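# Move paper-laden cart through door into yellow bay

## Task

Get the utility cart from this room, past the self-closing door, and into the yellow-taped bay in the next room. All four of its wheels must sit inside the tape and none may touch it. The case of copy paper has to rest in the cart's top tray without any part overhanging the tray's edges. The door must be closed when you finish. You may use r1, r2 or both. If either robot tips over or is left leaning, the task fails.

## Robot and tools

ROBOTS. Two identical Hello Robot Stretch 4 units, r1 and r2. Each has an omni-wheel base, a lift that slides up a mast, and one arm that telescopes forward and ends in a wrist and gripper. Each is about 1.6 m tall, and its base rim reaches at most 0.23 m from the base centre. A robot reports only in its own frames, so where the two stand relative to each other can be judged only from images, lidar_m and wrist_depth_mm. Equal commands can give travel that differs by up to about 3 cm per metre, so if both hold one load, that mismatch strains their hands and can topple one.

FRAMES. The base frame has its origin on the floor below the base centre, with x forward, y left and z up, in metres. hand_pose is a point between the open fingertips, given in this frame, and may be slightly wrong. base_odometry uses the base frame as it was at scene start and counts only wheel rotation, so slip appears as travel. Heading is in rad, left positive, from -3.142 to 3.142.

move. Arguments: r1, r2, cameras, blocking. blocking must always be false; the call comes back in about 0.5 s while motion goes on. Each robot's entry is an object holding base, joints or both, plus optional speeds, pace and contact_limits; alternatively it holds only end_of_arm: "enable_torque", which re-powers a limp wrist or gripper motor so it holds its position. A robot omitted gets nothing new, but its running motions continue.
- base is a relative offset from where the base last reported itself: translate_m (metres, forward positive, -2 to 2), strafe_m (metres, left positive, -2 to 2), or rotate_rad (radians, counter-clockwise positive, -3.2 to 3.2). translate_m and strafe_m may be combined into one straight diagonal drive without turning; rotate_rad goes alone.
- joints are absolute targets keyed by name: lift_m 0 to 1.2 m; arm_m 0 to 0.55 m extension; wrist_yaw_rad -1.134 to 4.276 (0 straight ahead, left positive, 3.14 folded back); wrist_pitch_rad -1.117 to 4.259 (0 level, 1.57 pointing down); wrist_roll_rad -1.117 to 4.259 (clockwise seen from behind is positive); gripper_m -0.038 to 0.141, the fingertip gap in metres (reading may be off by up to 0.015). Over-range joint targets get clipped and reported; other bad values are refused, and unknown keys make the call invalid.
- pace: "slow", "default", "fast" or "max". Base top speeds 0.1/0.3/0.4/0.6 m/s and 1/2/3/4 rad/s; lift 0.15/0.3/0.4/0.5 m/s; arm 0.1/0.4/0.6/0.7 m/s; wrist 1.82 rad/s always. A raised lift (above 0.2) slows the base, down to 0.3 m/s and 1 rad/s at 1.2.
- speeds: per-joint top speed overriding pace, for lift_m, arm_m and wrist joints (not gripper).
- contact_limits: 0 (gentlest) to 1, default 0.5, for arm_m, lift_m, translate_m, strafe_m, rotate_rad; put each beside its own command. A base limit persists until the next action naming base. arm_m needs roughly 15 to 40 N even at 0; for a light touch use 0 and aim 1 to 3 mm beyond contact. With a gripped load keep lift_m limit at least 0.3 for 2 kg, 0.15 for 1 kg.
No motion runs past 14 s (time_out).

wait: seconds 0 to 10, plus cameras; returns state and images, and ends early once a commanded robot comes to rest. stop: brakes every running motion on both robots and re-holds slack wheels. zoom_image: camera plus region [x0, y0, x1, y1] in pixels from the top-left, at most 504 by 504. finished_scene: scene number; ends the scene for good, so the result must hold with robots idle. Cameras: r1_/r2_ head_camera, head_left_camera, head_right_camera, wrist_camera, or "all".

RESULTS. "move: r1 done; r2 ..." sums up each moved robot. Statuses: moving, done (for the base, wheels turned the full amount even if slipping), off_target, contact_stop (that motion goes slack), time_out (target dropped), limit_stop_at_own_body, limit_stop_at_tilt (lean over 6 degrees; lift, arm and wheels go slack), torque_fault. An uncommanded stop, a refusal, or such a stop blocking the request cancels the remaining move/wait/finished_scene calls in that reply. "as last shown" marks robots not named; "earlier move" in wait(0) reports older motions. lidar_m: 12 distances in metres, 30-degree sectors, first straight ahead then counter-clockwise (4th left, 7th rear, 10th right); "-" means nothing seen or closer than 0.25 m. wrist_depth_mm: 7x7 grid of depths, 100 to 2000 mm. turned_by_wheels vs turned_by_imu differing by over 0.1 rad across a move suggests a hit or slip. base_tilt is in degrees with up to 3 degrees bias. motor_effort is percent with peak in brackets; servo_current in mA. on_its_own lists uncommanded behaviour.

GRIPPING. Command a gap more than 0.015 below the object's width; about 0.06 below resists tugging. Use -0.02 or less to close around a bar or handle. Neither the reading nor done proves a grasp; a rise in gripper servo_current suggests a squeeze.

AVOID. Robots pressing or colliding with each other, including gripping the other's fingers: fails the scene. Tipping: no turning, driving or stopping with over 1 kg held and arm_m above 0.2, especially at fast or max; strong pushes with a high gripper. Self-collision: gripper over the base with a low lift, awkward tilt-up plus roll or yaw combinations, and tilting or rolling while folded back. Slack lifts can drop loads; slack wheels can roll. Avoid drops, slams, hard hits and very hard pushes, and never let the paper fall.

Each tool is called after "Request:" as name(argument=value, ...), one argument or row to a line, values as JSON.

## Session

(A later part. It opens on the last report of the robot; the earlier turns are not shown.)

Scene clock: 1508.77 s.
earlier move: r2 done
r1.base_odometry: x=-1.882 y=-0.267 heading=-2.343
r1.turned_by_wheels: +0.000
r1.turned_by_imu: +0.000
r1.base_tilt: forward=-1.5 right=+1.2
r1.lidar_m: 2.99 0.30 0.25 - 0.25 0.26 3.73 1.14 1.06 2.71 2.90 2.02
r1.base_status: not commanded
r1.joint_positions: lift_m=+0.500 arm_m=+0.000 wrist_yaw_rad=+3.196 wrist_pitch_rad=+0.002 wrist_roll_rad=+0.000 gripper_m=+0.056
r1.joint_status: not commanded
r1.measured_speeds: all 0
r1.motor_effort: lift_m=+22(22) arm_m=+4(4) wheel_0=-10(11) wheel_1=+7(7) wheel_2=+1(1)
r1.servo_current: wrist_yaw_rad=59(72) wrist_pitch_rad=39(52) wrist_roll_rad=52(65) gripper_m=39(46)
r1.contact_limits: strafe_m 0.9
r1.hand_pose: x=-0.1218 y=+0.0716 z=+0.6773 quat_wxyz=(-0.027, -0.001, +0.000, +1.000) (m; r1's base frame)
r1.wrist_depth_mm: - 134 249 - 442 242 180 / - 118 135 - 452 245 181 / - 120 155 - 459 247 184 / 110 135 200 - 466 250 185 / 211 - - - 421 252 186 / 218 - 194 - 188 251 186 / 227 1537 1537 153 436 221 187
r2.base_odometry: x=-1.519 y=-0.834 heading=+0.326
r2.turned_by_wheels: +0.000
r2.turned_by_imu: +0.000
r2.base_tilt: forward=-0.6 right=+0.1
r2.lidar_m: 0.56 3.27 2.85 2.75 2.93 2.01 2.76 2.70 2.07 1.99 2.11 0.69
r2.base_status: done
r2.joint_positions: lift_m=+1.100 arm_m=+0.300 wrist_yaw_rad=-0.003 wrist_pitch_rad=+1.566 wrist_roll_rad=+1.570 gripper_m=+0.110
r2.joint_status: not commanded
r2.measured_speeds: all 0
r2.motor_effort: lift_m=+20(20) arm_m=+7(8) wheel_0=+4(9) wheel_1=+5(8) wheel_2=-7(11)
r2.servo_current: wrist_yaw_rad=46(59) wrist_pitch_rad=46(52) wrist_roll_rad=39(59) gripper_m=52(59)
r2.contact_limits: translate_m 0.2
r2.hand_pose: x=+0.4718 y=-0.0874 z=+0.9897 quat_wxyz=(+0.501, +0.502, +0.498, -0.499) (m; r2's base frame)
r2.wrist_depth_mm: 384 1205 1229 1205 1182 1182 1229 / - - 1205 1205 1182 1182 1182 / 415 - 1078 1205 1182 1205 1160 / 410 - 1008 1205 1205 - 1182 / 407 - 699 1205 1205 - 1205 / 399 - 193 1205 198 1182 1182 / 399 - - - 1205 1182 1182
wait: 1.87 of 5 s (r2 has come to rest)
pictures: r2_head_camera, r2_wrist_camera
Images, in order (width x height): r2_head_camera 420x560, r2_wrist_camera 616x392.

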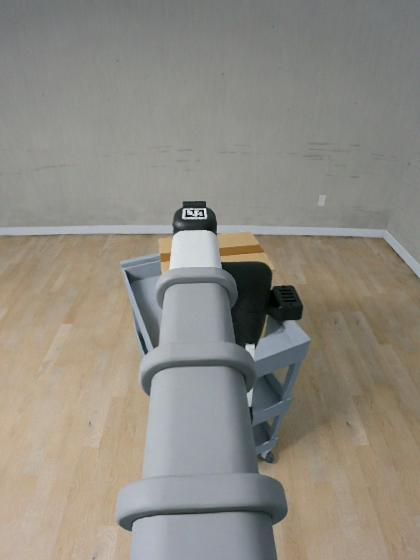

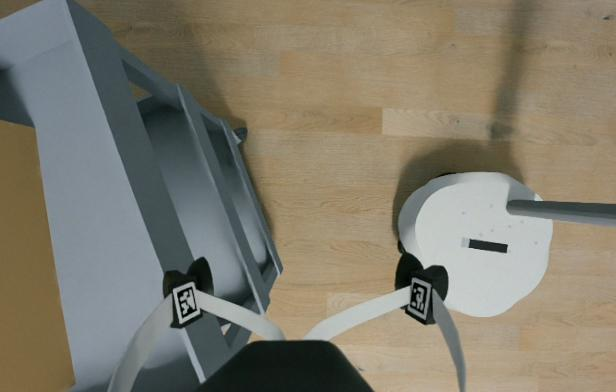

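Request:
move(
  blocking=false,
  r2={"base":{"translate_m":0.13},"pace":"slow","contact_limits":{"translate_m":0.2}},
  cameras=[],
)

Request:
wait(
  seconds=5,
  cameras=["r2_head_camera","r2_wrist_camera"],
)

Scene clock: 1523.70 s.
move: r2 moving
r1: as last shown
r1.base_tilt: forward=-1.6 right=+1.3
r1.lidar_m: 3.02 0.31 0.25 - 0.25 0.26 3.76 1.14 1.07 2.74 2.93 2.03
r1.motor_effort: lift_m=+22(22) arm_m=+4(4) wheel_0=-10(10) wheel_1=+7(7) wheel_2=+1(1)
r1.servo_current: wrist_yaw_rad=52(65) wrist_pitch_rad=39(52) wrist_roll_rad=52(59) gripper_m=39(46)
r1.contact_limits: strafe_m 0.9
r1.wrist_depth_mm: - 134 248 - 445 243 181 / - 119 135 - 452 245 182 / - 120 155 - 462 247 184 / 110 135 202 - 469 250 186 / 212 - - - 424 252 186 / 219 - 193 - 189 252 186 / 227 1537 1537 153 433 221 186
r2.base_odometry: x=-1.507 y=-0.830 heading=+0.326
r2.turned_by_wheels: +0.000
r2.turned_by_imu: +0.001
r2.base_tilt: forward=-0.7 right=+0.0
r2.lidar_m: 0.54 3.23 2.85 2.75 2.95 2.03 2.77 2.73 2.07 1.96 2.07 0.67
r2.base_status: translate_m moving
r2.joint_positions: lift_m=+1.100 arm_m=+0.300 wrist_yaw_rad=-0.003 wrist_pitch_rad=+1.566 wrist_roll_rad=+1.570 gripper_m=+0.110
r2.joint_status: not commanded
r2.measured_speeds: translate_m=+0.048 strafe_m=+0.000 rotate_rad=-0.002 lift_m=+0.000 arm_m=+0.000 wrist_yaw_rad=+0.000 wrist_pitch_rad=+0.000 wrist_roll_rad=+0.000
r2.motor_effort: lift_m=+20(20) arm_m=+7(8) wheel_0=+5(8) wheel_1=+6(8) wheel_2=-8(11)
r2.servo_current: wrist_yaw_rad=59(59) wrist_pitch_rad=39(46) wrist_roll_rad=46(52) gripper_m=52(52)
r2.contact_limits: translate_m 0.2
r2.hand_pose: x=+0.4718 y=-0.0874 z=+0.9897 quat_wxyz=(+0.501, +0.502, +0.498, -0.499) (m; r2's base frame)
r2.wrist_depth_mm: 387 1205 1229 1182 1205 1205 1182 / - - 1205 1182 1182 1182 1182 / 415 - 1042 1205 1182 1205 1205 / 404 - 991 1229 1182 - 1182 / 402 - 699 1205 1205 - 1182 / 399 - 193 1229 198 1229 1182 / 389 - - - 1182 1182 1205
pictures: none
No camera images: "cameras" was empty.

Scene clock: 1525.77 s.
earlier move: r2 done
r1.base_odometry: x=-1.882 y=-0.267 heading=-2.343
r1.turned_by_wheels: +0.000
r1.turned_by_imu: +0.000
r1.base_tilt: forward=-1.6 right=+1.3
r1.lidar_m: 3.03 0.31 0.25 - 0.25 0.25 3.76 1.12 1.06 2.73 2.91 2.15
r1.base_status: not commanded
r1.joint_positions: lift_m=+0.500 arm_m=+0.000 wrist_yaw_rad=+3.196 wrist_pitch_rad=+0.002 wrist_roll_rad=+0.000 gripper_m=+0.056
r1.joint_status: not commanded
r1.measured_speeds: all 0
r1.motor_effort: lift_m=+22(22) arm_m=+4(4) wheel_0=-10(11) wheel_1=+7(7) wheel_2=+1(1)
r1.servo_current: wrist_yaw_rad=52(65) wrist_pitch_rad=46(52) wrist_roll_rad=46(72) gripper_m=39(52)
r1.contact_limits: strafe_m 0.9
r1.hand_pose: x=-0.1218 y=+0.0716 z=+0.6773 quat_wxyz=(-0.027, -0.001, +0.000, +1.000) (m; r1's base frame)
r1.wrist_depth_mm: - 134 250 - 442 243 180 / - 119 135 - 452 245 183 / - 120 155 - 459 247 184 / 110 135 201 - 469 252 185 / 212 - - - 427 252 186 / 219 - 194 - 188 252 187 / 228 1576 1537 153 430 221 186
r2.base_odometry: x=-1.396 y=-0.793 heading=+0.326
r2.turned_by_wheels: +0.000
r2.turned_by_imu: +0.000
r2.base_tilt: forward=-0.7 right=+0.1
r2.lidar_m: 0.41 0.82 2.86 2.77 2.89 2.11 2.90 2.71 2.07 1.98 2.09 0.52
r2.base_status: done
r2.joint_positions: lift_m=+1.100 arm_m=+0.300 wrist_yaw_rad=-0.003 wrist_pitch_rad=+1.566 wrist_roll_rad=+1.570 gripper_m=+0.110
r2.joint_status: not commanded
r2.measured_speeds: all 0
r2.motor_effort: lift_m=+20(20) arm_m=+7(8) wheel_0=+3(11) wheel_1=+4(8) wheel_2=-6(11)
r2.servo_current: wrist_yaw_rad=59(59) wrist_pitch_rad=46(46) wrist_roll_rad=33(59) gripper_m=59(59)
r2.contact_limits: translate_m 0.2
r2.hand_pose: x=+0.4718 y=-0.0874 z=+0.9897 quat_wxyz=(+0.501, +0.502, +0.498, -0.499) (m; r2's base frame)
r2.wrist_depth_mm: 1229 387 1182 1229 1205 1182 1160 / 366 - 699 1205 1205 1205 1205 / 265 368 - 1205 1205 1182 1182 / 257 377 - 1182 1205 - 1205 / 257 347 - 1205 1205 - 1182 / 246 315 193 676 198 1229 1205 / 239 301 - - 1205 1160 1205
wait: 2.07 of 5 s (r2 has come to rest)
pictures: r2_head_camera, r2_wrist_camera
Images, in order (width x height): r2_head_camera 420x560, r2_wrist_camera 616x392.

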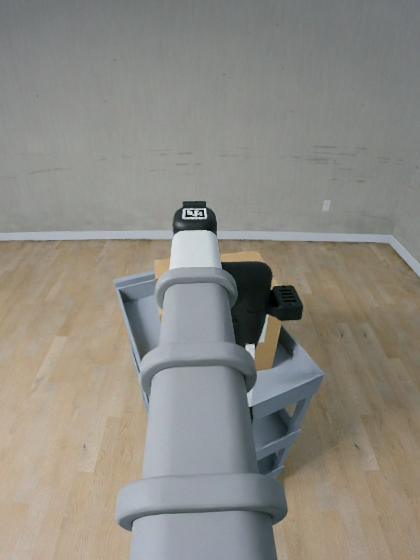

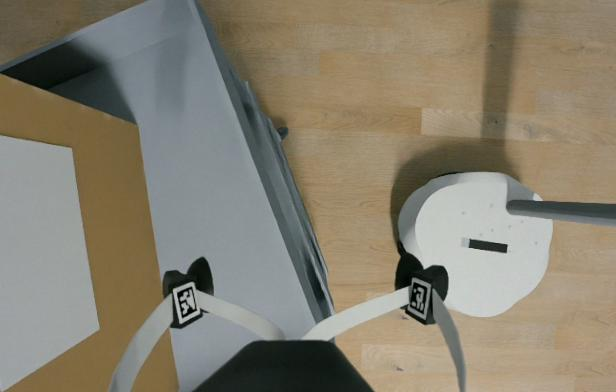

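Request:
move(
  blocking=false,
  r2={"joints":{"lift_m":0.985},"pace":"slow","contact_limits":{"lift_m":0.2}},
  cameras=[],
)

Request:
wait(
  seconds=4,
  cameras=["r2_head_camera","r2_wrist_camera"],
)

Scene clock: 1531.00 s.
move: r2 moving
r1: as last shown
r1.lidar_m: 3.01 0.31 0.25 - 0.25 0.27 3.75 1.11 1.04 2.72 2.93 2.14
r1.motor_effort: lift_m=+22(22) arm_m=+4(4) wheel_0=-10(10) wheel_1=+7(7) wheel_2=+1(1)
r1.servo_current: wrist_yaw_rad=52(72) wrist_pitch_rad=39(52) wrist_roll_rad=46(65) gripper_m=33(46)
r1.contact_limits: strafe_m 0.9
r1.wrist_depth_mm: - 134 249 - 439 242 180 / - 119 135 - 455 245 182 / - 120 155 - 459 246 183 / 110 135 201 - 466 251 185 / 212 - - - 421 252 186 / 218 - 194 - 187 252 187 / 228 1576 1537 153 430 221 186
r2.base_odometry: x=-1.396 y=-0.793 heading=+0.326
r2.turned_by_wheels: +0.000
r2.turned_by_imu: +0.000
r2.base_tilt: forward=-0.7 right=+0.1
r2.lidar_m: 0.43 0.80 2.84 2.75 2.89 2.14 2.90 2.71 2.04 1.98 2.09 0.54
r2.base_status: not commanded
r2.joint_positions: lift_m=+1.075 arm_m=+0.300 wrist_yaw_rad=-0.003 wrist_pitch_rad=+1.566 wrist_roll_rad=+1.570 gripper_m=+0.110
r2.joint_status: lift_m moving
r2.measured_speeds: translate_m=+0.000 strafe_m=+0.000 rotate_rad=+0.000 lift_m=-0.097 arm_m=+0.000 wrist_yaw_rad=+0.000 wrist_pitch_rad=+0.000 wrist_roll_rad=+0.000
r2.motor_effort: lift_m=+12(17) arm_m=+7(8) wheel_0=+4(4) wheel_1=+4(5) wheel_2=-6(6)
r2.servo_current: wrist_yaw_rad=39(52) wrist_pitch_rad=39(46) wrist_roll_rad=46(65) gripper_m=52(52)
r2.contact_limits: lift_m 0.2; translate_m 0.2
r2.hand_pose: x=+0.4718 y=-0.0874 z=+0.9648 quat_wxyz=(+0.501, +0.502, +0.498, -0.499) (m; r2's base frame)
r2.wrist_depth_mm: 359 377 1160 1205 1160 1205 1160 / 353 - 699 1160 1182 1138 1160 / 273 355 - 1182 1182 1182 1160 / 258 357 - 1182 1182 - 1160 / 257 351 - 1205 1205 - 1182 / 246 315 193 647 198 1160 1160 / 240 300 - - 1182 1182 1182
pictures: none
No camera images: "cameras" was empty.

Scene clock: 1532.30 s.
earlier move: r2 done
r1.base_odometry: x=-1.882 y=-0.267 heading=-2.343
r1.turned_by_wheels: +0.000
r1.turned_by_imu: +0.000
r1.base_tilt: forward=-1.6 right=+1.3
r1.lidar_m: 2.98 0.29 0.25 - 0.25 0.26 3.77 1.14 1.04 2.71 2.92 2.14
r1.base_status: not commanded
r1.joint_positions: lift_m=+0.500 arm_m=+0.000 wrist_yaw_rad=+3.196 wrist_pitch_rad=+0.002 wrist_roll_rad=+0.000 gripper_m=+0.056
r1.joint_status: not commanded
r1.measured_speeds: all 0
r1.motor_effort: lift_m=+22(22) arm_m=+4(4) wheel_0=-10(11) wheel_1=+7(7) wheel_2=+1(1)
r1.servo_current: wrist_yaw_rad=46(72) wrist_pitch_rad=39(52) wrist_roll_rad=59(65) gripper_m=39(52)
r1.contact_limits: strafe_m 0.9
r1.hand_pose: x=-0.1218 y=+0.0716 z=+0.6773 quat_wxyz=(-0.027, -0.001, +0.000, +1.000) (m; r1's base frame)
r1.wrist_depth_mm: - 134 249 - 442 243 180 / - 119 135 - 452 245 181 / - 120 155 - 462 247 184 / 110 135 200 - 466 251 185 / 211 - - - 421 250 186 / 219 - 194 - 187 252 187 / 227 1537 1499 154 433 220 186
r2.base_odometry: x=-1.396 y=-0.793 heading=+0.326
r2.turned_by_wheels: +0.000
r2.turned_by_imu: +0.000
r2.base_tilt: forward=-0.7 right=+0.1
r2.lidar_m: 0.42 0.79 2.85 2.75 2.90 2.12 2.87 2.74 2.07 1.99 2.07 0.55
r2.base_status: not commanded
r2.joint_positions: lift_m=+0.985 arm_m=+0.300 wrist_yaw_rad=-0.003 wrist_pitch_rad=+1.566 wrist_roll_rad=+1.570 gripper_m=+0.110
r2.joint_status: all done
r2.measured_speeds: all 0
r2.motor_effort: lift_m=+14(17) arm_m=+7(8) wheel_0=+3(4) wheel_1=+4(5) wheel_2=-6(6)
r2.servo_current: wrist_yaw_rad=46(59) wrist_pitch_rad=39(46) wrist_roll_rad=39(65) gripper_m=52(52)
r2.contact_limits: lift_m 0.2; translate_m 0.2
r2.hand_pose: x=+0.4718 y=-0.0874 z=+0.8752 quat_wxyz=(+0.501, +0.502, +0.498, -0.499) (m; r2's base frame)
r2.wrist_depth_mm: - - 1098 1078 1078 1078 1078 / 267 - 597 1078 1060 1078 1078 / 265 - - 1078 1078 1098 1078 / 258 - - 1078 1078 - 1060 / 256 307 - 1078 1098 - - / 249 297 192 585 198 - 1078 / 239 285 - - 1098 1118 1098
wait: 1.30 of 4 s (r2 has come to rest)
pictures: r2_head_camera, r2_wrist_camera
Images, in order (width x height): r2_head_camera 420x560, r2_wrist_camera 616x392.

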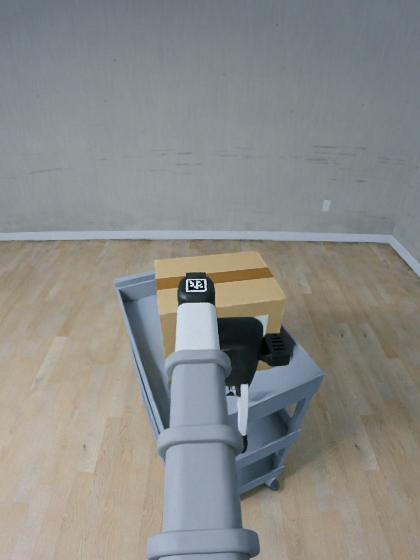

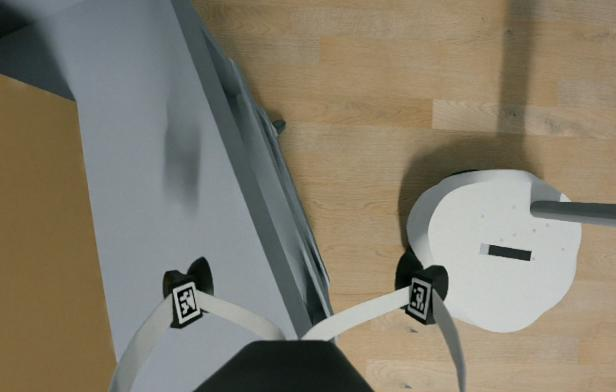

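Request:
move(
  r2={"joints":{"lift_m":0.925},"speeds":{"lift_m":0.08},"contact_limits":{"lift_m":0.2}},
  blocking=false,
  cameras=[],
)

Request:
wait(
  seconds=3,
  cameras=["r2_head_camera","r2_wrist_camera"],
)

Scene clock: 1554.60 s.
move: r2 moving
r1: as last shown
r1.lidar_m: 2.96 0.30 0.25 - 0.25 0.25 3.75 1.14 1.06 2.72 2.91 2.14
r1.servo_current: wrist_yaw_rad=46(59) wrist_pitch_rad=46(46) wrist_roll_rad=46(52) gripper_m=39(46)
r1.contact_limits: strafe_m 0.9
r1.wrist_depth_mm: - 134 249 - 442 243 180 / - 118 135 - 452 245 181 / - 120 155 - 459 247 184 / 110 135 200 - 469 251 185 / 211 - - - 424 251 186 / 219 - 194 - 188 252 186 / 227 1537 1576 154 430 221 186
r2.base_odometry: x=-1.396 y=-0.793 heading=+0.326
r2.turned_by_wheels: +0.000
r2.turned_by_imu: +0.000
r2.base_tilt: forward=-0.7 right=+0.1
r2.lidar_m: 0.41 0.79 2.85 2.76 2.92 2.11 2.91 2.73 2.07 2.00 2.10 0.51
r2.base_status: not commanded
r2.joint_positions: lift_m=+0.956 arm_m=+0.300 wrist_yaw_rad=-0.003 wrist_pitch_rad=+1.566 wrist_roll_rad=+1.570 gripper_m=+0.110
r2.joint_status: lift_m moving
r2.measured_speeds: translate_m=+0.000 strafe_m=+0.000 rotate_rad=+0.000 lift_m=-0.080 arm_m=+0.000 wrist_yaw_rad=+0.000 wrist_pitch_rad=+0.000 wrist_roll_rad=+0.000
r2.motor_effort: lift_m=+13(14) arm_m=+7(7) wheel_0=+4(4) wheel_1=+4(5) wheel_2=-6(6)
r2.servo_current: wrist_yaw_rad=52(65) wrist_pitch_rad=46(46) wrist_roll_rad=46(52) gripper_m=52(52)
r2.contact_limits: lift_m 0.2; translate_m 0.2
r2.hand_pose: x=+0.4718 y=-0.0874 z=+0.8455 quat_wxyz=(+0.501, +0.502, +0.498, -0.499) (m; r2's base frame)
r2.wrist_depth_mm: - - 1060 1060 1060 1042 1042 / 266 - 1060 1060 1042 1042 1042 / 263 - - 1042 1060 1060 1042 / 253 - - 1060 1060 - 1060 / 256 - - 1042 1060 - - / 249 183 193 591 199 - 1042 / 239 281 - - 1060 1060 1042
pictures: none
No camera images: "cameras" was empty.

Scene clock: 1555.40 s.
earlier move: r2 done
r1.base_odometry: x=-1.882 y=-0.267 heading=-2.343
r1.turned_by_wheels: +0.000
r1.turned_by_imu: +0.000
r1.base_tilt: forward=-1.6 right=+1.3
r1.lidar_m: 2.99 0.28 0.25 - 0.25 0.27 3.75 1.13 1.06 2.73 2.91 2.16
r1.base_status: not commanded
r1.joint_positions: lift_m=+0.500 arm_m=+0.000 wrist_yaw_rad=+3.196 wrist_pitch_rad=+0.002 wrist_roll_rad=+0.000 gripper_m=+0.056
r1.joint_status: not commanded
r1.measured_speeds: all 0
r1.motor_effort: lift_m=+22(22) arm_m=+4(4) wheel_0=-10(11) wheel_1=+7(7) wheel_2=+1(1)
r1.servo_current: wrist_yaw_rad=59(72) wrist_pitch_rad=46(46) wrist_roll_rad=46(59) gripper_m=39(46)
r1.contact_limits: strafe_m 0.9
r1.hand_pose: x=-0.1218 y=+0.0716 z=+0.6773 quat_wxyz=(-0.027, -0.001, +0.000, +1.000) (m; r1's base frame)
r1.wrist_depth_mm: - 134 249 - 442 243 180 / - 118 135 - 452 245 182 / - 120 155 - 462 246 184 / 110 135 201 - 469 251 185 / 212 - - - 424 251 186 / 218 - 194 - 187 252 185 / 226 1537 1537 153 430 222 187
r2.base_odometry: x=-1.396 y=-0.793 heading=+0.326
r2.turned_by_wheels: +0.000
r2.turned_by_imu: +0.000
r2.base_tilt: forward=-0.7 right=+0.1
r2.lidar_m: 0.41 0.78 2.82 2.76 2.93 2.12 2.89 2.72 2.05 1.97 2.10 0.51
r2.base_status: not commanded
r2.joint_positions: lift_m=+0.925 arm_m=+0.300 wrist_yaw_rad=-0.003 wrist_pitch_rad=+1.566 wrist_roll_rad=+1.570 gripper_m=+0.110
r2.joint_status: all done
r2.measured_speeds: all 0
r2.motor_effort: lift_m=+14(16) arm_m=+7(8) wheel_0=+4(4) wheel_1=+5(5) wheel_2=-5(6)
r2.servo_current: wrist_yaw_rad=39(65) wrist_pitch_rad=39(46) wrist_roll_rad=46(59) gripper_m=46(52)
r2.contact_limits: lift_m 0.2; translate_m 0.2
r2.hand_pose: x=+0.4718 y=-0.0874 z=+0.8151 quat_wxyz=(+0.501, +0.502, +0.498, -0.499) (m; r2's base frame)
r2.wrist_depth_mm: - - 1025 1025 1008 1025 1008 / - - 525 1025 1025 1008 1008 / 248 - 178 1025 1025 1025 1025 / 243 - - 1025 1025 - 809 / 244 - 181 1025 1042 - - / 238 - 189 512 198 - - / 231 - - - 1042 1025 1008
wait: 0.80 of 3 s (r2 has come to rest)
pictures: r2_head_camera, r2_wrist_camera
Images, in order (width x height): r2_head_camera 420x560, r2_wrist_camera 616x392.

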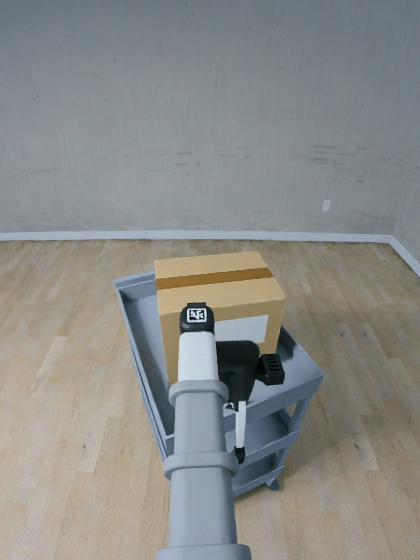

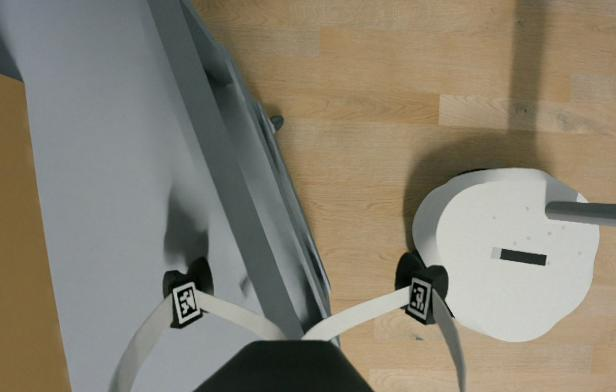

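Request:
move(
  r2={"joints":{"wrist_roll_rad":1.25},"speeds":{"wrist_roll_rad":0.4}},
  blocking=false,
  cameras=[],
)

Request:
wait(
  seconds=2,
  cameras=[],
)

Request:
move(
  r2={"joints":{"lift_m":0.9},"speeds":{"lift_m":0.06},"contact_limits":{"lift_m":0.2}},
  blocking=false,
  cameras=[],
)

Request:
wait(
  seconds=2,
  cameras=["r2_wrist_camera"],
)

Scene clock: 1566.73 s.
move: r2 moving
r1: as last shown
r1.base_tilt: forward=-1.5 right=+1.3
r1.lidar_m: 2.98 0.30 0.25 - 0.25 0.26 3.76 1.16 1.06 2.72 2.91 2.14
r1.servo_current: wrist_yaw_rad=46(59) wrist_pitch_rad=39(52) wrist_roll_rad=52(59) gripper_m=39(46)
r1.contact_limits: strafe_m 0.9
r1.wrist_depth_mm: - 134 249 - 442 242 180 / - 119 135 - 452 245 182 / - 120 156 - 462 246 183 / 110 135 201 - 466 249 185 / 211 - - - 421 250 186 / 218 - 193 - 187 252 186 / 227 1537 1576 153 430 221 187
r2.base_odometry: x=-1.396 y=-0.793 heading=+0.326
r2.turned_by_wheels: +0.000
r2.turned_by_imu: +0.000
r2.base_tilt: forward=-0.6 right=+0.0
r2.lidar_m: 0.42 0.78 2.82 2.75 2.90 2.12 2.89 2.73 2.06 1.97 2.10 0.53
r2.base_status: not commanded
r2.joint_positions: lift_m=+0.925 arm_m=+0.300 wrist_yaw_rad=-0.003 wrist_pitch_rad=+1.566 wrist_roll_rad=+1.403 gripper_m=+0.110
r2.joint_status: wrist_roll_rad moving
r2.measured_speeds: translate_m=+0.000 strafe_m=+0.000 rotate_rad=+0.000 lift_m=+0.000 arm_m=+0.000 wrist_yaw_rad=+0.000 wrist_pitch_rad=+0.000 wrist_roll_rad=-0.400
r2.motor_effort: lift_m=+14(14) arm_m=+7(7) wheel_0=+4(4) wheel_1=+5(5) wheel_2=-6(6)
r2.servo_current: wrist_yaw_rad=39(52) wrist_pitch_rad=46(52) wrist_roll_rad=91(91) gripper_m=52(59)
r2.contact_limits: lift_m 0.2; translate_m 0.2
r2.hand_pose: x=+0.4718 y=-0.0874 z=+0.8151 quat_wxyz=(+0.541, +0.458, +0.538, -0.456) (m; r2's base frame)
r2.wrist_depth_mm: - - 238 1025 1025 1008 1008 / 238 - - 1025 1025 1008 1008 / 229 - - 1025 1025 1008 1008 / 240 - - 1042 1025 1042 1025 / 241 - 182 1025 1060 - - / 241 - 191 1042 198 - - / 239 - - - 1042 1025 1025
pictures: none
No camera images: "cameras" was empty.

Scene clock: 1567.47 s.
earlier move: r2 done
r1.base_odometry: x=-1.882 y=-0.267 heading=-2.343
r1.turned_by_wheels: +0.000
r1.turned_by_imu: +0.000
r1.base_tilt: forward=-1.6 right=+1.2
r1.lidar_m: 3.00 0.29 0.25 - 0.25 0.27 3.79 1.13 1.06 2.73 2.94 2.15
r1.base_status: not commanded
r1.joint_positions: lift_m=+0.500 arm_m=+0.000 wrist_yaw_rad=+3.196 wrist_pitch_rad=+0.002 wrist_roll_rad=+0.000 gripper_m=+0.056
r1.joint_status: not commanded
r1.measured_speeds: all 0
r1.motor_effort: lift_m=+22(22) arm_m=+4(4) wheel_0=-10(11) wheel_1=+7(7) wheel_2=+1(1)
r1.servo_current: wrist_yaw_rad=46(65) wrist_pitch_rad=46(52) wrist_roll_rad=39(59) gripper_m=46(46)
r1.contact_limits: strafe_m 0.9
r1.hand_pose: x=-0.1218 y=+0.0716 z=+0.6773 quat_wxyz=(-0.027, -0.001, +0.000, +1.000) (m; r1's base frame)
r1.wrist_depth_mm: - 134 249 - 442 243 180 / - 119 135 - 449 244 182 / - 120 155 - 459 248 184 / 110 134 202 - 473 250 186 / 212 - - - 427 252 186 / 218 - 194 - 187 252 186 / 226 1537 1576 153 427 220 187
r2.base_odometry: x=-1.396 y=-0.793 heading=+0.326
r2.turned_by_wheels: +0.000
r2.turned_by_imu: +0.000
r2.base_tilt: forward=-0.7 right=+0.1
r2.lidar_m: 0.39 0.80 2.82 2.74 2.93 2.12 2.91 2.74 2.04 2.00 2.07 0.51
r2.base_status: not commanded
r2.joint_positions: lift_m=+0.925 arm_m=+0.300 wrist_yaw_rad=-0.003 wrist_pitch_rad=+1.566 wrist_roll_rad=+1.252 gripper_m=+0.110
r2.joint_status: all done
r2.measured_speeds: all 0
r2.motor_effort: lift_m=+14(14) arm_m=+7(8) wheel_0=+3(4) wheel_1=+4(5) wheel_2=-6(6)
r2.servo_current: wrist_yaw_rad=46(59) wrist_pitch_rad=39(52) wrist_roll_rad=46(91) gripper_m=52(59)
r2.contact_limits: lift_m 0.2; translate_m 0.2
r2.hand_pose: x=+0.4718 y=-0.0874 z=+0.8151 quat_wxyz=(+0.574, +0.416, +0.571, -0.414) (m; r2's base frame)
r2.wrist_depth_mm: 211 - 177 1025 1025 1025 1008 / 226 - - 1042 1008 1025 1008 / 226 - - 1025 1025 1008 1025 / 235 - - 1025 1025 1025 1025 / 238 - 211 1025 1025 - 1042 / 240 - 190 1060 192 - 741 / 243 - - - - - 1025
wait: 0.73 of 2 s (r2 has come to rest)
pictures: none
No camera images: "cameras" was empty.

Scene clock: 1567.97 s.
move: r2 moving
r1: as last shown
r1.base_tilt: forward=-1.6 right=+1.3
r1.lidar_m: 2.99 0.29 0.25 - 0.25 0.27 3.75 1.16 1.07 2.73 2.94 2.15
r1.servo_current: wrist_yaw_rad=65(65) wrist_pitch_rad=39(52) wrist_roll_rad=46(65) gripper_m=39(46)
r1.contact_limits: strafe_m 0.9
r1.wrist_depth_mm: - 134 248 - 442 243 181 / - 118 135 - 452 245 182 / - 120 155 - 459 248 184 / 110 135 201 - 469 250 185 / 213 - - - 424 251 186 / 218 - 195 - 188 252 187 / 226 1537 1537 153 427 221 186
r2.base_odometry: x=-1.396 y=-0.793 heading=+0.326
r2.turned_by_wheels: +0.000
r2.turned_by_imu: +0.000
r2.base_tilt: forward=-0.7 right=+0.1
r2.lidar_m: 0.42 0.79 2.84 2.76 2.93 2.13 2.89 2.74 2.03 1.99 2.07 0.52
r2.base_status: not commanded
r2.joint_positions: lift_m=+0.903 arm_m=+0.300 wrist_yaw_rad=-0.003 wrist_pitch_rad=+1.566 wrist_roll_rad=+1.251 gripper_m=+0.110
r2.joint_status: lift_m moving
r2.measured_speeds: translate_m=+0.000 strafe_m=+0.000 rotate_rad=+0.000 lift_m=-0.038 arm_m=+0.000 wrist_yaw_rad=+0.000 wrist_pitch_rad=+0.000 wrist_roll_rad=-0.001
r2.motor_effort: lift_m=+2(14) arm_m=+7(7) wheel_0=+4(4) wheel_1=+4(5) wheel_2=-6(6)
r2.servo_current: wrist_yaw_rad=39(59) wrist_pitch_rad=39(52) wrist_roll_rad=39(59) gripper_m=46(52)
r2.contact_limits: lift_m 0.2; translate_m 0.2
r2.hand_pose: x=+0.4718 y=-0.0874 z=+0.7931 quat_wxyz=(+0.574, +0.416, +0.571, -0.414) (m; r2's base frame)
r2.wrist_depth_mm: 211 - - 991 1008 991 976 / 220 - - 1008 1008 991 991 / 221 - - 1008 1025 1008 976 / 225 - - 1025 1008 991 991 / 231 - - 1025 1008 - 991 / 229 186 163 535 192 - - / 237 - - - - - -
pictures: none
No camera images: "cameras" was empty.

Scene clock: 1568.63 s.
earlier move: r2 contact_stop
r1.base_odometry: x=-1.882 y=-0.267 heading=-2.343
r1.turned_by_wheels: +0.000
r1.turned_by_imu: +0.000
r1.base_tilt: forward=-1.6 right=+1.3
r1.lidar_m: 3.00 0.32 0.25 - 0.25 0.26 3.77 1.15 1.06 2.73 2.91 2.15
r1.base_status: not commanded
r1.joint_positions: lift_m=+0.500 arm_m=+0.000 wrist_yaw_rad=+3.196 wrist_pitch_rad=+0.002 wrist_roll_rad=+0.000 gripper_m=+0.056
r1.joint_status: not commanded
r1.measured_speeds: all 0
r1.motor_effort: lift_m=+22(22) arm_m=+4(4) wheel_0=-10(11) wheel_1=+7(7) wheel_2=+1(1)
r1.servo_current: wrist_yaw_rad=72(72) wrist_pitch_rad=52(52) wrist_roll_rad=39(72) gripper_m=46(52)
r1.contact_limits: strafe_m 0.9
r1.hand_pose: x=-0.1218 y=+0.0716 z=+0.6773 quat_wxyz=(-0.027, -0.001, +0.000, +1.000) (m; r1's base frame)
r1.wrist_depth_mm: - 134 249 - 439 242 180 / - 119 135 - 449 244 182 / - 120 155 - 462 246 183 / 110 135 202 - 466 250 185 / 212 - - - 427 252 186 / 218 - 194 - 187 251 186 / 226 1537 1537 153 430 221 186
r2.base_odometry: x=-1.396 y=-0.793 heading=+0.326
r2.turned_by_wheels: +0.000
r2.turned_by_imu: +0.000
r2.base_tilt: forward=-0.6 right=+0.1
r2.lidar_m: 0.41 0.76 2.80 2.76 2.90 2.11 2.90 2.71 2.06 1.99 2.11 0.52
r2.base_status: not commanded
r2.joint_positions: lift_m=+0.944 arm_m=+0.300 wrist_yaw_rad=-0.002 wrist_pitch_rad=+1.567 wrist_roll_rad=+1.251 gripper_m=+0.110
r2.joint_status: lift_m contact_stop (moved +0.019 of -0.025)
r2.measured_speeds: all 0
r2.on_its_own: lift_m is slack since a contact_stop (your +0.900 is given up)
r2.motor_effort: lift_m=+19(19) arm_m=+6(7) wheel_0=+3(4) wheel_1=+4(5) wheel_2=-4(6)
r2.servo_current: wrist_yaw_rad=52(59) wrist_pitch_rad=39(52) wrist_roll_rad=46(59) gripper_m=46(59)
r2.contact_limits: lift_m 0.2; translate_m 0.2
r2.hand_pose: x=+0.4716 y=-0.0874 z=+0.8338 quat_wxyz=(+0.574, +0.416, +0.572, -0.414) (m; r2's base frame)
r2.wrist_depth_mm: 217 - - 1060 1025 1042 1025 / 228 - - 1060 1025 1042 1042 / 229 - - 1060 1042 1025 1042 / 244 - - 1042 1060 1042 1025 / 245 - - 1042 1060 - 1042 / 251 - 193 1042 193 - 759 / 256 - - - - - 1025
wait: 0.67 of 2 s (r2 has come to rest)
pictures: r2_wrist_camera
Images, in order (width x height): r2_wrist_camera 616x392.

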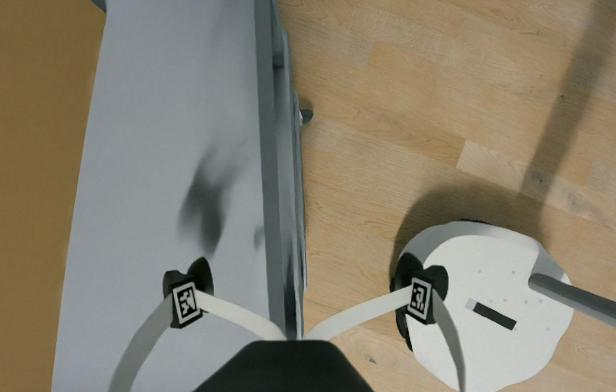

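Request:
move(
  r2={"joints":{"lift_m":0.908},"speeds":{"lift_m":0.06},"contact_limits":{"lift_m":0.3}},
  blocking=false,
  cameras=[],
)

Request:
wait(
  seconds=2,
  cameras=[],
)

Request:
move(
  r2={"joints":{"gripper_m":-0.03}},
  blocking=false,
  cameras=[],
)

Request:
wait(
  seconds=3,
  cameras=["r2_wrist_camera","r2_head_camera"],
)

Scene clock: 1574.73 s.
move: r2 moving
r1: as last shown
r1.lidar_m: 2.98 0.32 0.25 - 0.25 0.26 3.73 1.14 1.03 2.73 2.90 2.15
r1.servo_current: wrist_yaw_rad=59(65) wrist_pitch_rad=46(46) wrist_roll_rad=65(65) gripper_m=52(52)
r1.contact_limits: strafe_m 0.9
r1.wrist_depth_mm: - 134 250 - 442 243 180 / - 119 135 - 452 245 182 / - 120 155 - 462 246 184 / 110 135 201 - 469 250 185 / 212 - - - 427 251 186 / 220 - 193 - 188 252 186 / 226 1537 1537 153 427 221 186
r2.base_odometry: x=-1.396 y=-0.793 heading=+0.326
r2.turned_by_wheels: +0.000
r2.turned_by_imu: +0.000
r2.base_tilt: forward=-0.7 right=+0.0
r2.lidar_m: 0.42 0.77 2.80 2.75 2.91 2.10 2.88 2.71 2.06 1.99 2.11 0.52
r2.base_status: not commanded
r2.joint_positions: lift_m=+0.920 arm_m=+0.300 wrist_yaw_rad=-0.002 wrist_pitch_rad=+1.567 wrist_roll_rad=+1.251 gripper_m=+0.110
r2.joint_status: lift_m moving
r2.measured_speeds: translate_m=+0.000 strafe_m=+0.000 rotate_rad=+0.000 lift_m=-0.056 arm_m=+0.000 wrist_yaw_rad=+0.000 wrist_pitch_rad=+0.000 wrist_roll_rad=+0.000
r2.motor_effort: lift_m=+10(18) arm_m=+7(7) wheel_0=+3(3) wheel_1=+4(4) wheel_2=-4(4)
r2.servo_current: wrist_yaw_rad=52(59) wrist_pitch_rad=39(52) wrist_roll_rad=39(59) gripper_m=52(59)
r2.contact_limits: lift_m 0.3; translate_m 0.2
r2.hand_pose: x=+0.4716 y=-0.0874 z=+0.8102 quat_wxyz=(+0.574, +0.416, +0.572, -0.414) (m; r2's base frame)
r2.wrist_depth_mm: 216 - 204 1025 1008 1025 1025 / 228 - - 1025 1025 1025 1008 / 227 - - 1042 1025 1025 1025 / 236 - - 1042 1025 1025 1025 / 237 - - 1042 1025 - 1042 / 245 - 192 1060 191 - 741 / 243 - - - - - 1008
pictures: none
No camera images: "cameras" was empty.

Scene clock: 1575.30 s.
earlier move: r2 done
r1.base_odometry: x=-1.882 y=-0.267 heading=-2.343
r1.turned_by_wheels: +0.000
r1.turned_by_imu: +0.000
r1.base_tilt: forward=-1.6 right=+1.3
r1.lidar_m: 2.98 0.31 0.25 - 0.25 0.27 3.73 1.12 1.01 2.73 2.92 2.12
r1.base_status: not commanded
r1.joint_positions: lift_m=+0.500 arm_m=+0.000 wrist_yaw_rad=+3.196 wrist_pitch_rad=+0.002 wrist_roll_rad=+0.000 gripper_m=+0.056
r1.joint_status: not commanded
r1.measured_speeds: all 0
r1.motor_effort: lift_m=+22(22) arm_m=+4(4) wheel_0=-10(11) wheel_1=+7(7) wheel_2=+1(1)
r1.servo_current: wrist_yaw_rad=52(65) wrist_pitch_rad=39(46) wrist_roll_rad=26(65) gripper_m=46(52)
r1.contact_limits: strafe_m 0.9
r1.hand_pose: x=-0.1218 y=+0.0716 z=+0.6773 quat_wxyz=(-0.027, -0.001, +0.000, +1.000) (m; r1's base frame)
r1.wrist_depth_mm: - 134 249 - 442 241 180 / - 118 135 - 449 245 182 / - 120 155 - 459 248 183 / 110 135 201 - 466 249 185 / 212 - - - 427 252 186 / 218 - 193 - 188 253 186 / 227 1537 1499 153 430 220 186
r2.base_odometry: x=-1.396 y=-0.793 heading=+0.326
r2.turned_by_wheels: +0.000
r2.turned_by_imu: +0.000
r2.base_tilt: forward=-0.7 right=+0.0
r2.lidar_m: 0.43 0.79 2.85 2.75 2.92 2.10 2.90 2.72 2.04 1.98 2.07 0.52
r2.base_status: not commanded
r2.joint_positions: lift_m=+0.909 arm_m=+0.300 wrist_yaw_rad=-0.002 wrist_pitch_rad=+1.567 wrist_roll_rad=+1.251 gripper_m=+0.110
r2.joint_status: all done
r2.measured_speeds: all 0
r2.motor_effort: lift_m=+3(18) arm_m=+7(7) wheel_0=+3(3) wheel_1=+3(4) wheel_2=-4(4)
r2.servo_current: wrist_yaw_rad=46(59) wrist_pitch_rad=46(52) wrist_roll_rad=39(59) gripper_m=52(59)
r2.contact_limits: lift_m 0.3; translate_m 0.2
r2.hand_pose: x=+0.4716 y=-0.0874 z=+0.7990 quat_wxyz=(+0.574, +0.416, +0.572, -0.414) (m; r2's base frame)
r2.wrist_depth_mm: 208 - - 1025 1008 1008 991 / 220 - - 1025 1025 1008 991 / 223 - - 1025 1025 1008 1008 / 229 - - 1025 1008 991 1008 / 233 - - 1025 1008 - 1008 / 232 185 183 1025 191 - - / 239 - - - - - -
wait: 0.57 of 2 s (r2 has come to rest)
pictures: none
No camera images: "cameras" was empty.

Scene clock: 1575.80 s.
move: r2 moving
r1: as last shown
r1.lidar_m: 2.99 0.29 0.25 - 0.25 0.25 3.74 1.14 1.05 2.71 2.93 2.16
r1.servo_current: wrist_yaw_rad=46(59) wrist_pitch_rad=46(52) wrist_roll_rad=46(59) gripper_m=46(46)
r1.contact_limits: strafe_m 0.9
r1.wrist_depth_mm: - 134 249 - 442 244 181 / - 119 135 - 452 245 182 / - 120 155 - 462 247 183 / 110 135 201 - 469 251 185 / 211 - - - 424 251 186 / 218 - 194 - 189 253 187 / 227 1499 1499 153 433 221 187
r2.base_odometry: x=-1.396 y=-0.793 heading=+0.326
r2.turned_by_wheels: +0.000
r2.turned_by_imu: +0.000
r2.base_tilt: forward=-0.7 right=+0.1
r2.lidar_m: 0.41 0.78 2.84 2.75 2.91 2.12 2.90 2.71 2.04 1.98 2.11 0.53
r2.base_status: not commanded
r2.joint_positions: lift_m=+0.909 arm_m=+0.300 wrist_yaw_rad=-0.002 wrist_pitch_rad=+1.567 wrist_roll_rad=+1.251 gripper_m=+0.094
r2.joint_status: gripper_m moving
r2.measured_speeds: translate_m=+0.000 strafe_m=+0.000 rotate_rad=+0.000 lift_m=+0.000 arm_m=+0.000 wrist_yaw_rad=+0.002 wrist_pitch_rad=+0.000 wrist_roll_rad=+0.000
r2.motor_effort: lift_m=+3(3) arm_m=+7(7) wheel_0=+3(3) wheel_1=+3(4) wheel_2=-4(4)
r2.servo_current: wrist_yaw_rad=46(59) wrist_pitch_rad=46(46) wrist_roll_rad=52(52) gripper_m=117(130)
r2.contact_limits: lift_m 0.3; translate_m 0.2
r2.hand_pose: x=+0.4716 y=-0.0874 z=+0.7990 quat_wxyz=(+0.574, +0.416, +0.572, -0.414) (m; r2's base frame)
r2.wrist_depth_mm: 202 - - 1008 1008 1008 991 / 209 - - 1008 991 991 1008 / 224 - - 1025 1008 1008 991 / 224 - - 1025 1008 1008 1008 / 229 - - 1025 1008 - 1008 / 236 183 - 512 193 - - / 236 - - - - - -
pictures: none
No camera images: "cameras" was empty.

Scene clock: 1577.40 s.
earlier move: r2 done
r1.base_odometry: x=-1.882 y=-0.267 heading=-2.343
r1.turned_by_wheels: +0.000
r1.turned_by_imu: +0.000
r1.base_tilt: forward=-1.6 right=+1.3
r1.lidar_m: 3.03 0.32 0.25 - 0.25 0.25 3.76 1.14 1.05 2.75 2.92 2.15
r1.base_status: not commanded
r1.joint_positions: lift_m=+0.500 arm_m=+0.000 wrist_yaw_rad=+3.196 wrist_pitch_rad=+0.002 wrist_roll_rad=+0.000 gripper_m=+0.056
r1.joint_status: not commanded
r1.measured_speeds: all 0
r1.motor_effort: lift_m=+22(22) arm_m=+4(4) wheel_0=-9(11) wheel_1=+7(7) wheel_2=+1(1)
r1.servo_current: wrist_yaw_rad=46(72) wrist_pitch_rad=46(52) wrist_roll_rad=59(59) gripper_m=33(46)
r1.contact_limits: strafe_m 0.9
r1.hand_pose: x=-0.1218 y=+0.0716 z=+0.6773 quat_wxyz=(-0.027, -0.001, +0.000, +1.000) (m; r1's base frame)
r1.wrist_depth_mm: - 134 249 - 445 243 180 / - 119 135 - 452 245 182 / - 120 155 - 459 247 184 / 110 135 201 - 466 252 185 / 211 - - - 424 252 186 / 219 - 193 - 187 253 186 / 227 1537 1576 153 430 221 186
r2.base_odometry: x=-1.396 y=-0.793 heading=+0.327
r2.turned_by_wheels: +0.000
r2.turned_by_imu: +0.000
r2.base_tilt: forward=-0.6 right=+0.0
r2.lidar_m: 0.40 0.79 2.80 2.75 2.93 2.13 2.88 2.70 2.05 1.99 2.08 0.50
r2.base_status: not commanded
r2.joint_positions: lift_m=+0.908 arm_m=+0.300 wrist_yaw_rad=+0.000 wrist_pitch_rad=+1.567 wrist_roll_rad=+1.251 gripper_m=-0.028
r2.joint_status: all done
r2.measured_speeds: all 0
r2.motor_effort: lift_m=+13(13) arm_m=+5(7) wheel_0=+3(3) wheel_1=+3(4) wheel_2=-2(4)
r2.servo_current: wrist_yaw_rad=52(59) wrist_pitch_rad=46(52) wrist_roll_rad=33(59) gripper_m=117(234)
r2.contact_limits: lift_m 0.3; translate_m 0.2
r2.hand_pose: x=+0.4720 y=-0.0874 z=+0.7982 quat_wxyz=(+0.574, +0.415, +0.572, -0.413) (m; r2's base frame)
r2.wrist_depth_mm: 193 - - 1008 991 1008 991 / 196 - - 1008 1008 991 1025 / 203 - - - 1008 1008 1008 / 215 - - - 1025 1008 1025 / 216 - - 206 1025 - 1025 / 220 - 183 187 176 - 741 / 227 - - - - - -
wait: 1.60 of 3 s (r2 has come to rest)
pictures: r2_head_camera, r2_wrist_camera
Images, in order (width x height): r2_head_camera 420x560, r2_wrist_camera 616x392.

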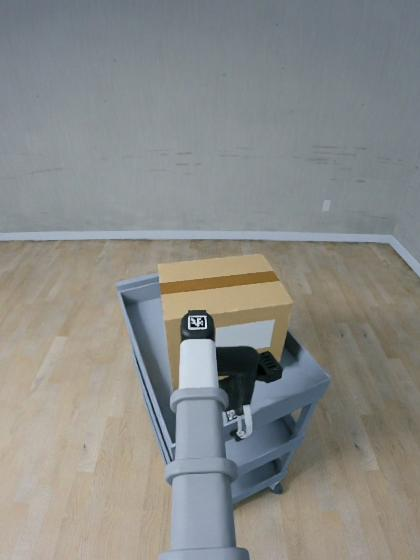

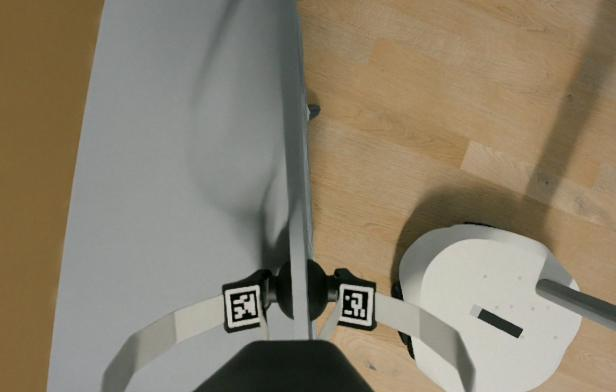

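Request:
wait(
  seconds=0,
  cameras=["r2_head_left_camera","r2_head_right_camera","r1_head_left_camera","r1_head_right_camera"],
)

Scene clock: 1585.63 s.
r1.base_odometry: x=-1.882 y=-0.267 heading=-2.343
r1.turned_by_wheels: +0.000
r1.turned_by_imu: +0.000
r1.base_tilt: forward=-1.6 right=+1.3
r1.lidar_m: 2.98 0.32 0.25 - 0.25 0.28 3.76 1.16 1.05 2.74 2.93 2.16
r1.base_status: not commanded
r1.joint_positions: lift_m=+0.500 arm_m=+0.000 wrist_yaw_rad=+3.196 wrist_pitch_rad=+0.002 wrist_roll_rad=+0.000 gripper_m=+0.056
r1.joint_status: not commanded
r1.measured_speeds: all 0
r1.motor_effort: lift_m=+22(22) arm_m=+4(4) wheel_0=-10(11) wheel_1=+7(7) wheel_2=+1(1)
r1.servo_current: wrist_yaw_rad=59(72) wrist_pitch_rad=39(52) wrist_roll_rad=59(59) gripper_m=46(46)
r1.contact_limits: strafe_m 0.9
r1.hand_pose: x=-0.1218 y=+0.0716 z=+0.6773 quat_wxyz=(-0.027, -0.001, +0.000, +1.000) (m; r1's base frame)
r1.wrist_depth_mm: - 134 248 - 442 243 180 / - 118 135 - 455 245 182 / - 120 154 - 462 247 183 / 110 135 202 - 469 250 185 / 212 - - - 424 252 186 / 219 - 194 - 188 252 187 / 226 1576 1537 153 430 221 186
r2.base_odometry: x=-1.396 y=-0.793 heading=+0.327
r2.turned_by_wheels: +0.000
r2.turned_by_imu: +0.000
r2.base_tilt: forward=-0.6 right=+0.1
r2.lidar_m: 0.41 0.80 2.83 2.76 2.90 2.13 2.89 2.72 2.05 1.98 2.08 0.50
r2.base_status: not commanded
r2.joint_positions: lift_m=+0.908 arm_m=+0.300 wrist_yaw_rad=+0.000 wrist_pitch_rad=+1.567 wrist_roll_rad=+1.251 gripper_m=-0.028
r2.joint_status: all done
r2.measured_speeds: all 0
r2.motor_effort: lift_m=+12(13) arm_m=+5(7) wheel_0=+2(3) wheel_1=+4(4) wheel_2=-2(4)
r2.servo_current: wrist_yaw_rad=39(59) wrist_pitch_rad=46(52) wrist_roll_rad=33(59) gripper_m=117(234)
r2.contact_limits: lift_m 0.3; translate_m 0.2
r2.hand_pose: x=+0.4720 y=-0.0874 z=+0.7982 quat_wxyz=(+0.574, +0.415, +0.572, -0.413) (m; r2's base frame)
r2.wrist_depth_mm: 193 - - 1025 1008 1008 1008 / 196 - - 1025 1008 1008 1008 / 203 - - - 1008 1008 1025 / 215 - - - 1008 1008 991 / 216 - - 206 1008 - 1008 / 220 - 183 188 177 - 750 / 228 - - - - - -
pictures: r1_head_left_camera, r1_head_right_camera, r2_head_left_camera, r2_head_right_camera
Images, in order (width x height): r1_head_left_camera 420x672, r1_head_right_camera 420x672, r2_head_left_camera 420x672, r2_head_right_camera 420x672.

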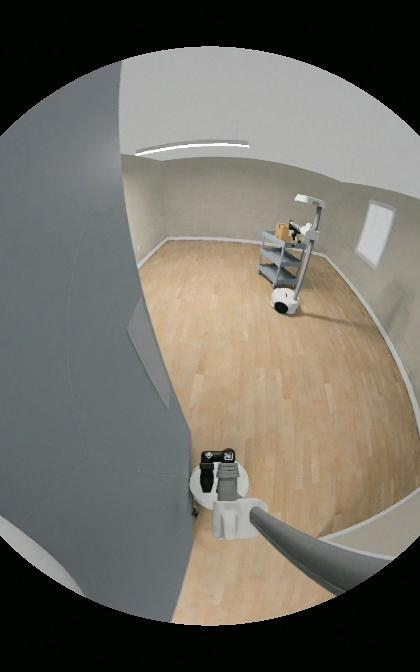

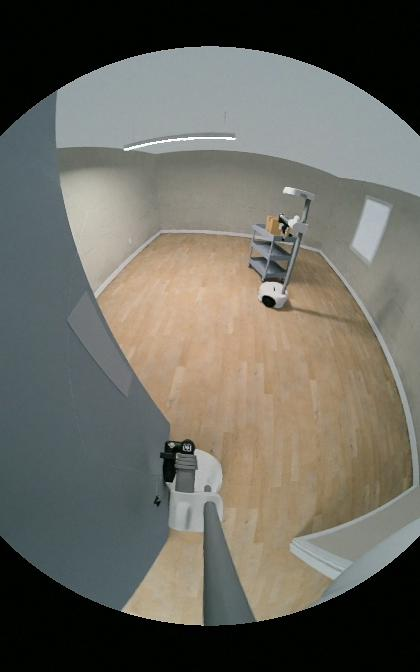

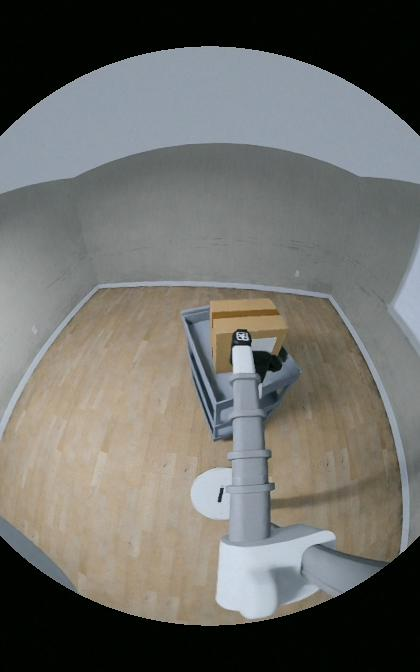

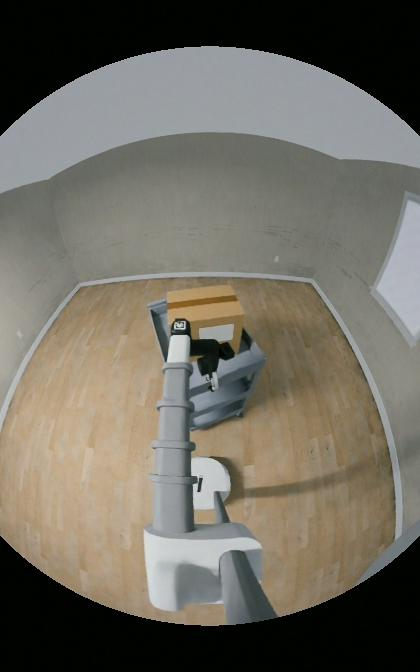

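Request:
move(
  r2={"base":{"translate_m":-0.5,"strafe_m":0.28},"pace":"slow","contact_limits":{"translate_m":0.7}},
  blocking=false,
  cameras=[],
)

Request:
wait(
  seconds=9,
  cameras=["r1_head_left_camera","r1_head_right_camera","r2_head_camera"],
)

Scene clock: 1609.13 s.
move: r2 moving
r1: as last shown
r1.lidar_m: 3.00 0.30 0.25 - 0.25 0.25 3.79 1.14 1.04 2.71 2.93 2.13
r1.motor_effort: lift_m=+22(22) arm_m=+4(4) wheel_0=-10(10) wheel_1=+7(7) wheel_2=+1(1)
r1.servo_current: wrist_yaw_rad=59(72) wrist_pitch_rad=39(46) wrist_roll_rad=39(72) gripper_m=39(46)
r1.contact_limits: strafe_m 0.9
r1.wrist_depth_mm: - 134 248 - 442 243 180 / - 119 135 - 452 244 182 / - 120 155 - 459 246 184 / 110 135 201 - 469 251 185 / 213 - - - 424 251 185 / 218 - 193 - 188 252 187 / 227 1537 1537 153 430 221 186
r2.base_odometry: x=-1.409 y=-0.790 heading=+0.326
r2.turned_by_wheels: -0.001
r2.turned_by_imu: +0.000
r2.base_tilt: forward=-0.6 right=+0.1
r2.lidar_m: 0.41 0.93 2.84 2.73 2.88 2.10 2.89 2.75 2.05 1.99 2.09 0.50
r2.base_status: translate_m moving; strafe_m moving
r2.joint_positions: lift_m=+0.908 arm_m=+0.300 wrist_yaw_rad=+0.000 wrist_pitch_rad=+1.567 wrist_roll_rad=+1.251 gripper_m=-0.028
r2.joint_status: not commanded
r2.measured_speeds: translate_m=-0.048 strafe_m=+0.027 rotate_rad=-0.003 lift_m=+0.000 arm_m=+0.000 wrist_yaw_rad=+0.000 wrist_pitch_rad=+0.000 wrist_roll_rad=+0.000
r2.motor_effort: lift_m=+13(13) arm_m=+5(5) wheel_0=-10(12) wheel_1=-3(4) wheel_2=+7(9)
r2.servo_current: wrist_yaw_rad=46(52) wrist_pitch_rad=39(46) wrist_roll_rad=46(59) gripper_m=117(124)
r2.contact_limits: lift_m 0.3; translate_m 0.7
r2.hand_pose: x=+0.4720 y=-0.0874 z=+0.7982 quat_wxyz=(+0.574, +0.415, +0.572, -0.413) (m; r2's base frame)
r2.wrist_depth_mm: 199 - - 1008 1008 1008 991 / 201 - - 1025 991 991 1008 / 209 - - 1025 1008 991 991 / 221 - - 1008 1008 1008 1008 / 223 - - 212 1008 - 976 / 225 - 181 185 170 - - / 233 - - - - - -
pictures: none
No camera images: "cameras" was empty.

Scene clock: 1615.53 s.
earlier move: r2 done
r1.base_odometry: x=-1.882 y=-0.267 heading=-2.343
r1.turned_by_wheels: +0.000
r1.turned_by_imu: +0.000
r1.base_tilt: forward=-1.6 right=+1.2
r1.lidar_m: 1.65 0.31 0.25 - 0.25 0.25 3.75 1.14 1.05 2.73 2.90 1.57
r1.base_status: not commanded
r1.joint_positions: lift_m=+0.500 arm_m=+0.000 wrist_yaw_rad=+3.196 wrist_pitch_rad=+0.002 wrist_roll_rad=+0.000 gripper_m=+0.056
r1.joint_status: not commanded
r1.measured_speeds: all 0
r1.motor_effort: lift_m=+22(22) arm_m=+4(4) wheel_0=-11(11) wheel_1=+7(7) wheel_2=+1(1)
r1.servo_current: wrist_yaw_rad=39(72) wrist_pitch_rad=39(52) wrist_roll_rad=39(72) gripper_m=39(52)
r1.contact_limits: strafe_m 0.9
r1.hand_pose: x=-0.1218 y=+0.0716 z=+0.6773 quat_wxyz=(-0.027, -0.001, +0.000, +1.000) (m; r1's base frame)
r1.wrist_depth_mm: - 134 249 - 442 243 180 / - 118 135 - 449 244 182 / - 120 155 - 459 246 184 / 110 135 202 - 469 249 185 / 213 - - - 424 252 186 / 219 - 194 - 187 252 187 / 227 1537 1537 153 433 220 186
r2.base_odometry: x=-1.959 y=-0.687 heading=+0.326
r2.turned_by_wheels: +0.000
r2.turned_by_imu: -0.004
r2.base_tilt: forward=-0.6 right=+0.1
r2.lidar_m: 0.46 3.43 2.56 2.49 2.62 1.52 1.65 2.47 2.34 2.24 0.46 0.42
r2.base_status: done
r2.joint_positions: lift_m=+0.908 arm_m=+0.300 wrist_yaw_rad=+0.000 wrist_pitch_rad=+1.565 wrist_roll_rad=+1.251 gripper_m=-0.029
r2.joint_status: not commanded
r2.measured_speeds: all 0
r2.motor_effort: lift_m=+15(15) arm_m=-3(5) wheel_0=-8(16) wheel_1=-6(8) wheel_2=+3(14)
r2.servo_current: wrist_yaw_rad=59(59) wrist_pitch_rad=46(59) wrist_roll_rad=46(65) gripper_m=117(124)
r2.contact_limits: lift_m 0.3; translate_m 0.7
r2.hand_pose: x=+0.4725 y=-0.0874 z=+0.7980 quat_wxyz=(+0.575, +0.415, +0.572, -0.413) (m; r2's base frame)
r2.wrist_depth_mm: 151 188 220 - - - - / 177 219 - - - 159 1008 / 220 - - - - 1008 976 / - - - - 159 1008 1008 / - - - 195 - - 1008 / - 155 178 171 178 - - / 213 - - - - - -
wait: 6.40 of 9 s (r2 has come to rest)
pictures: r1_head_left_camera, r1_head_right_camera, r2_head_camera
Images, in order (width x height): r1_head_left_camera 420x672, r1_head_right_camera 420x672, r2_head_camera 420x560.

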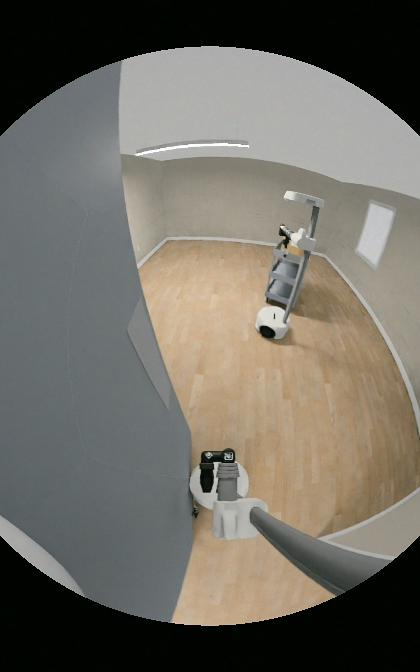

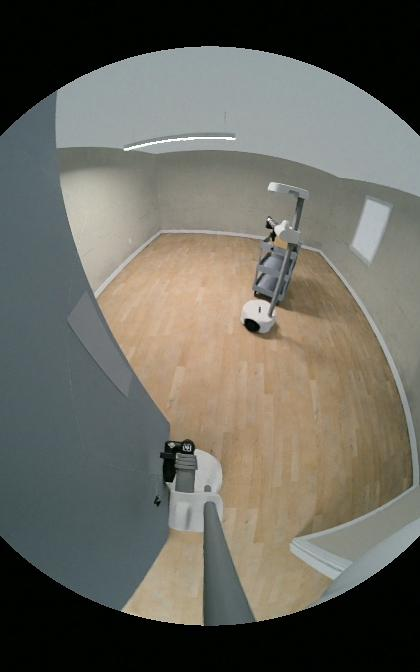

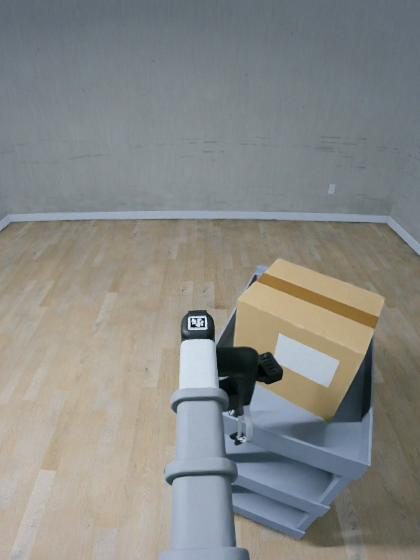

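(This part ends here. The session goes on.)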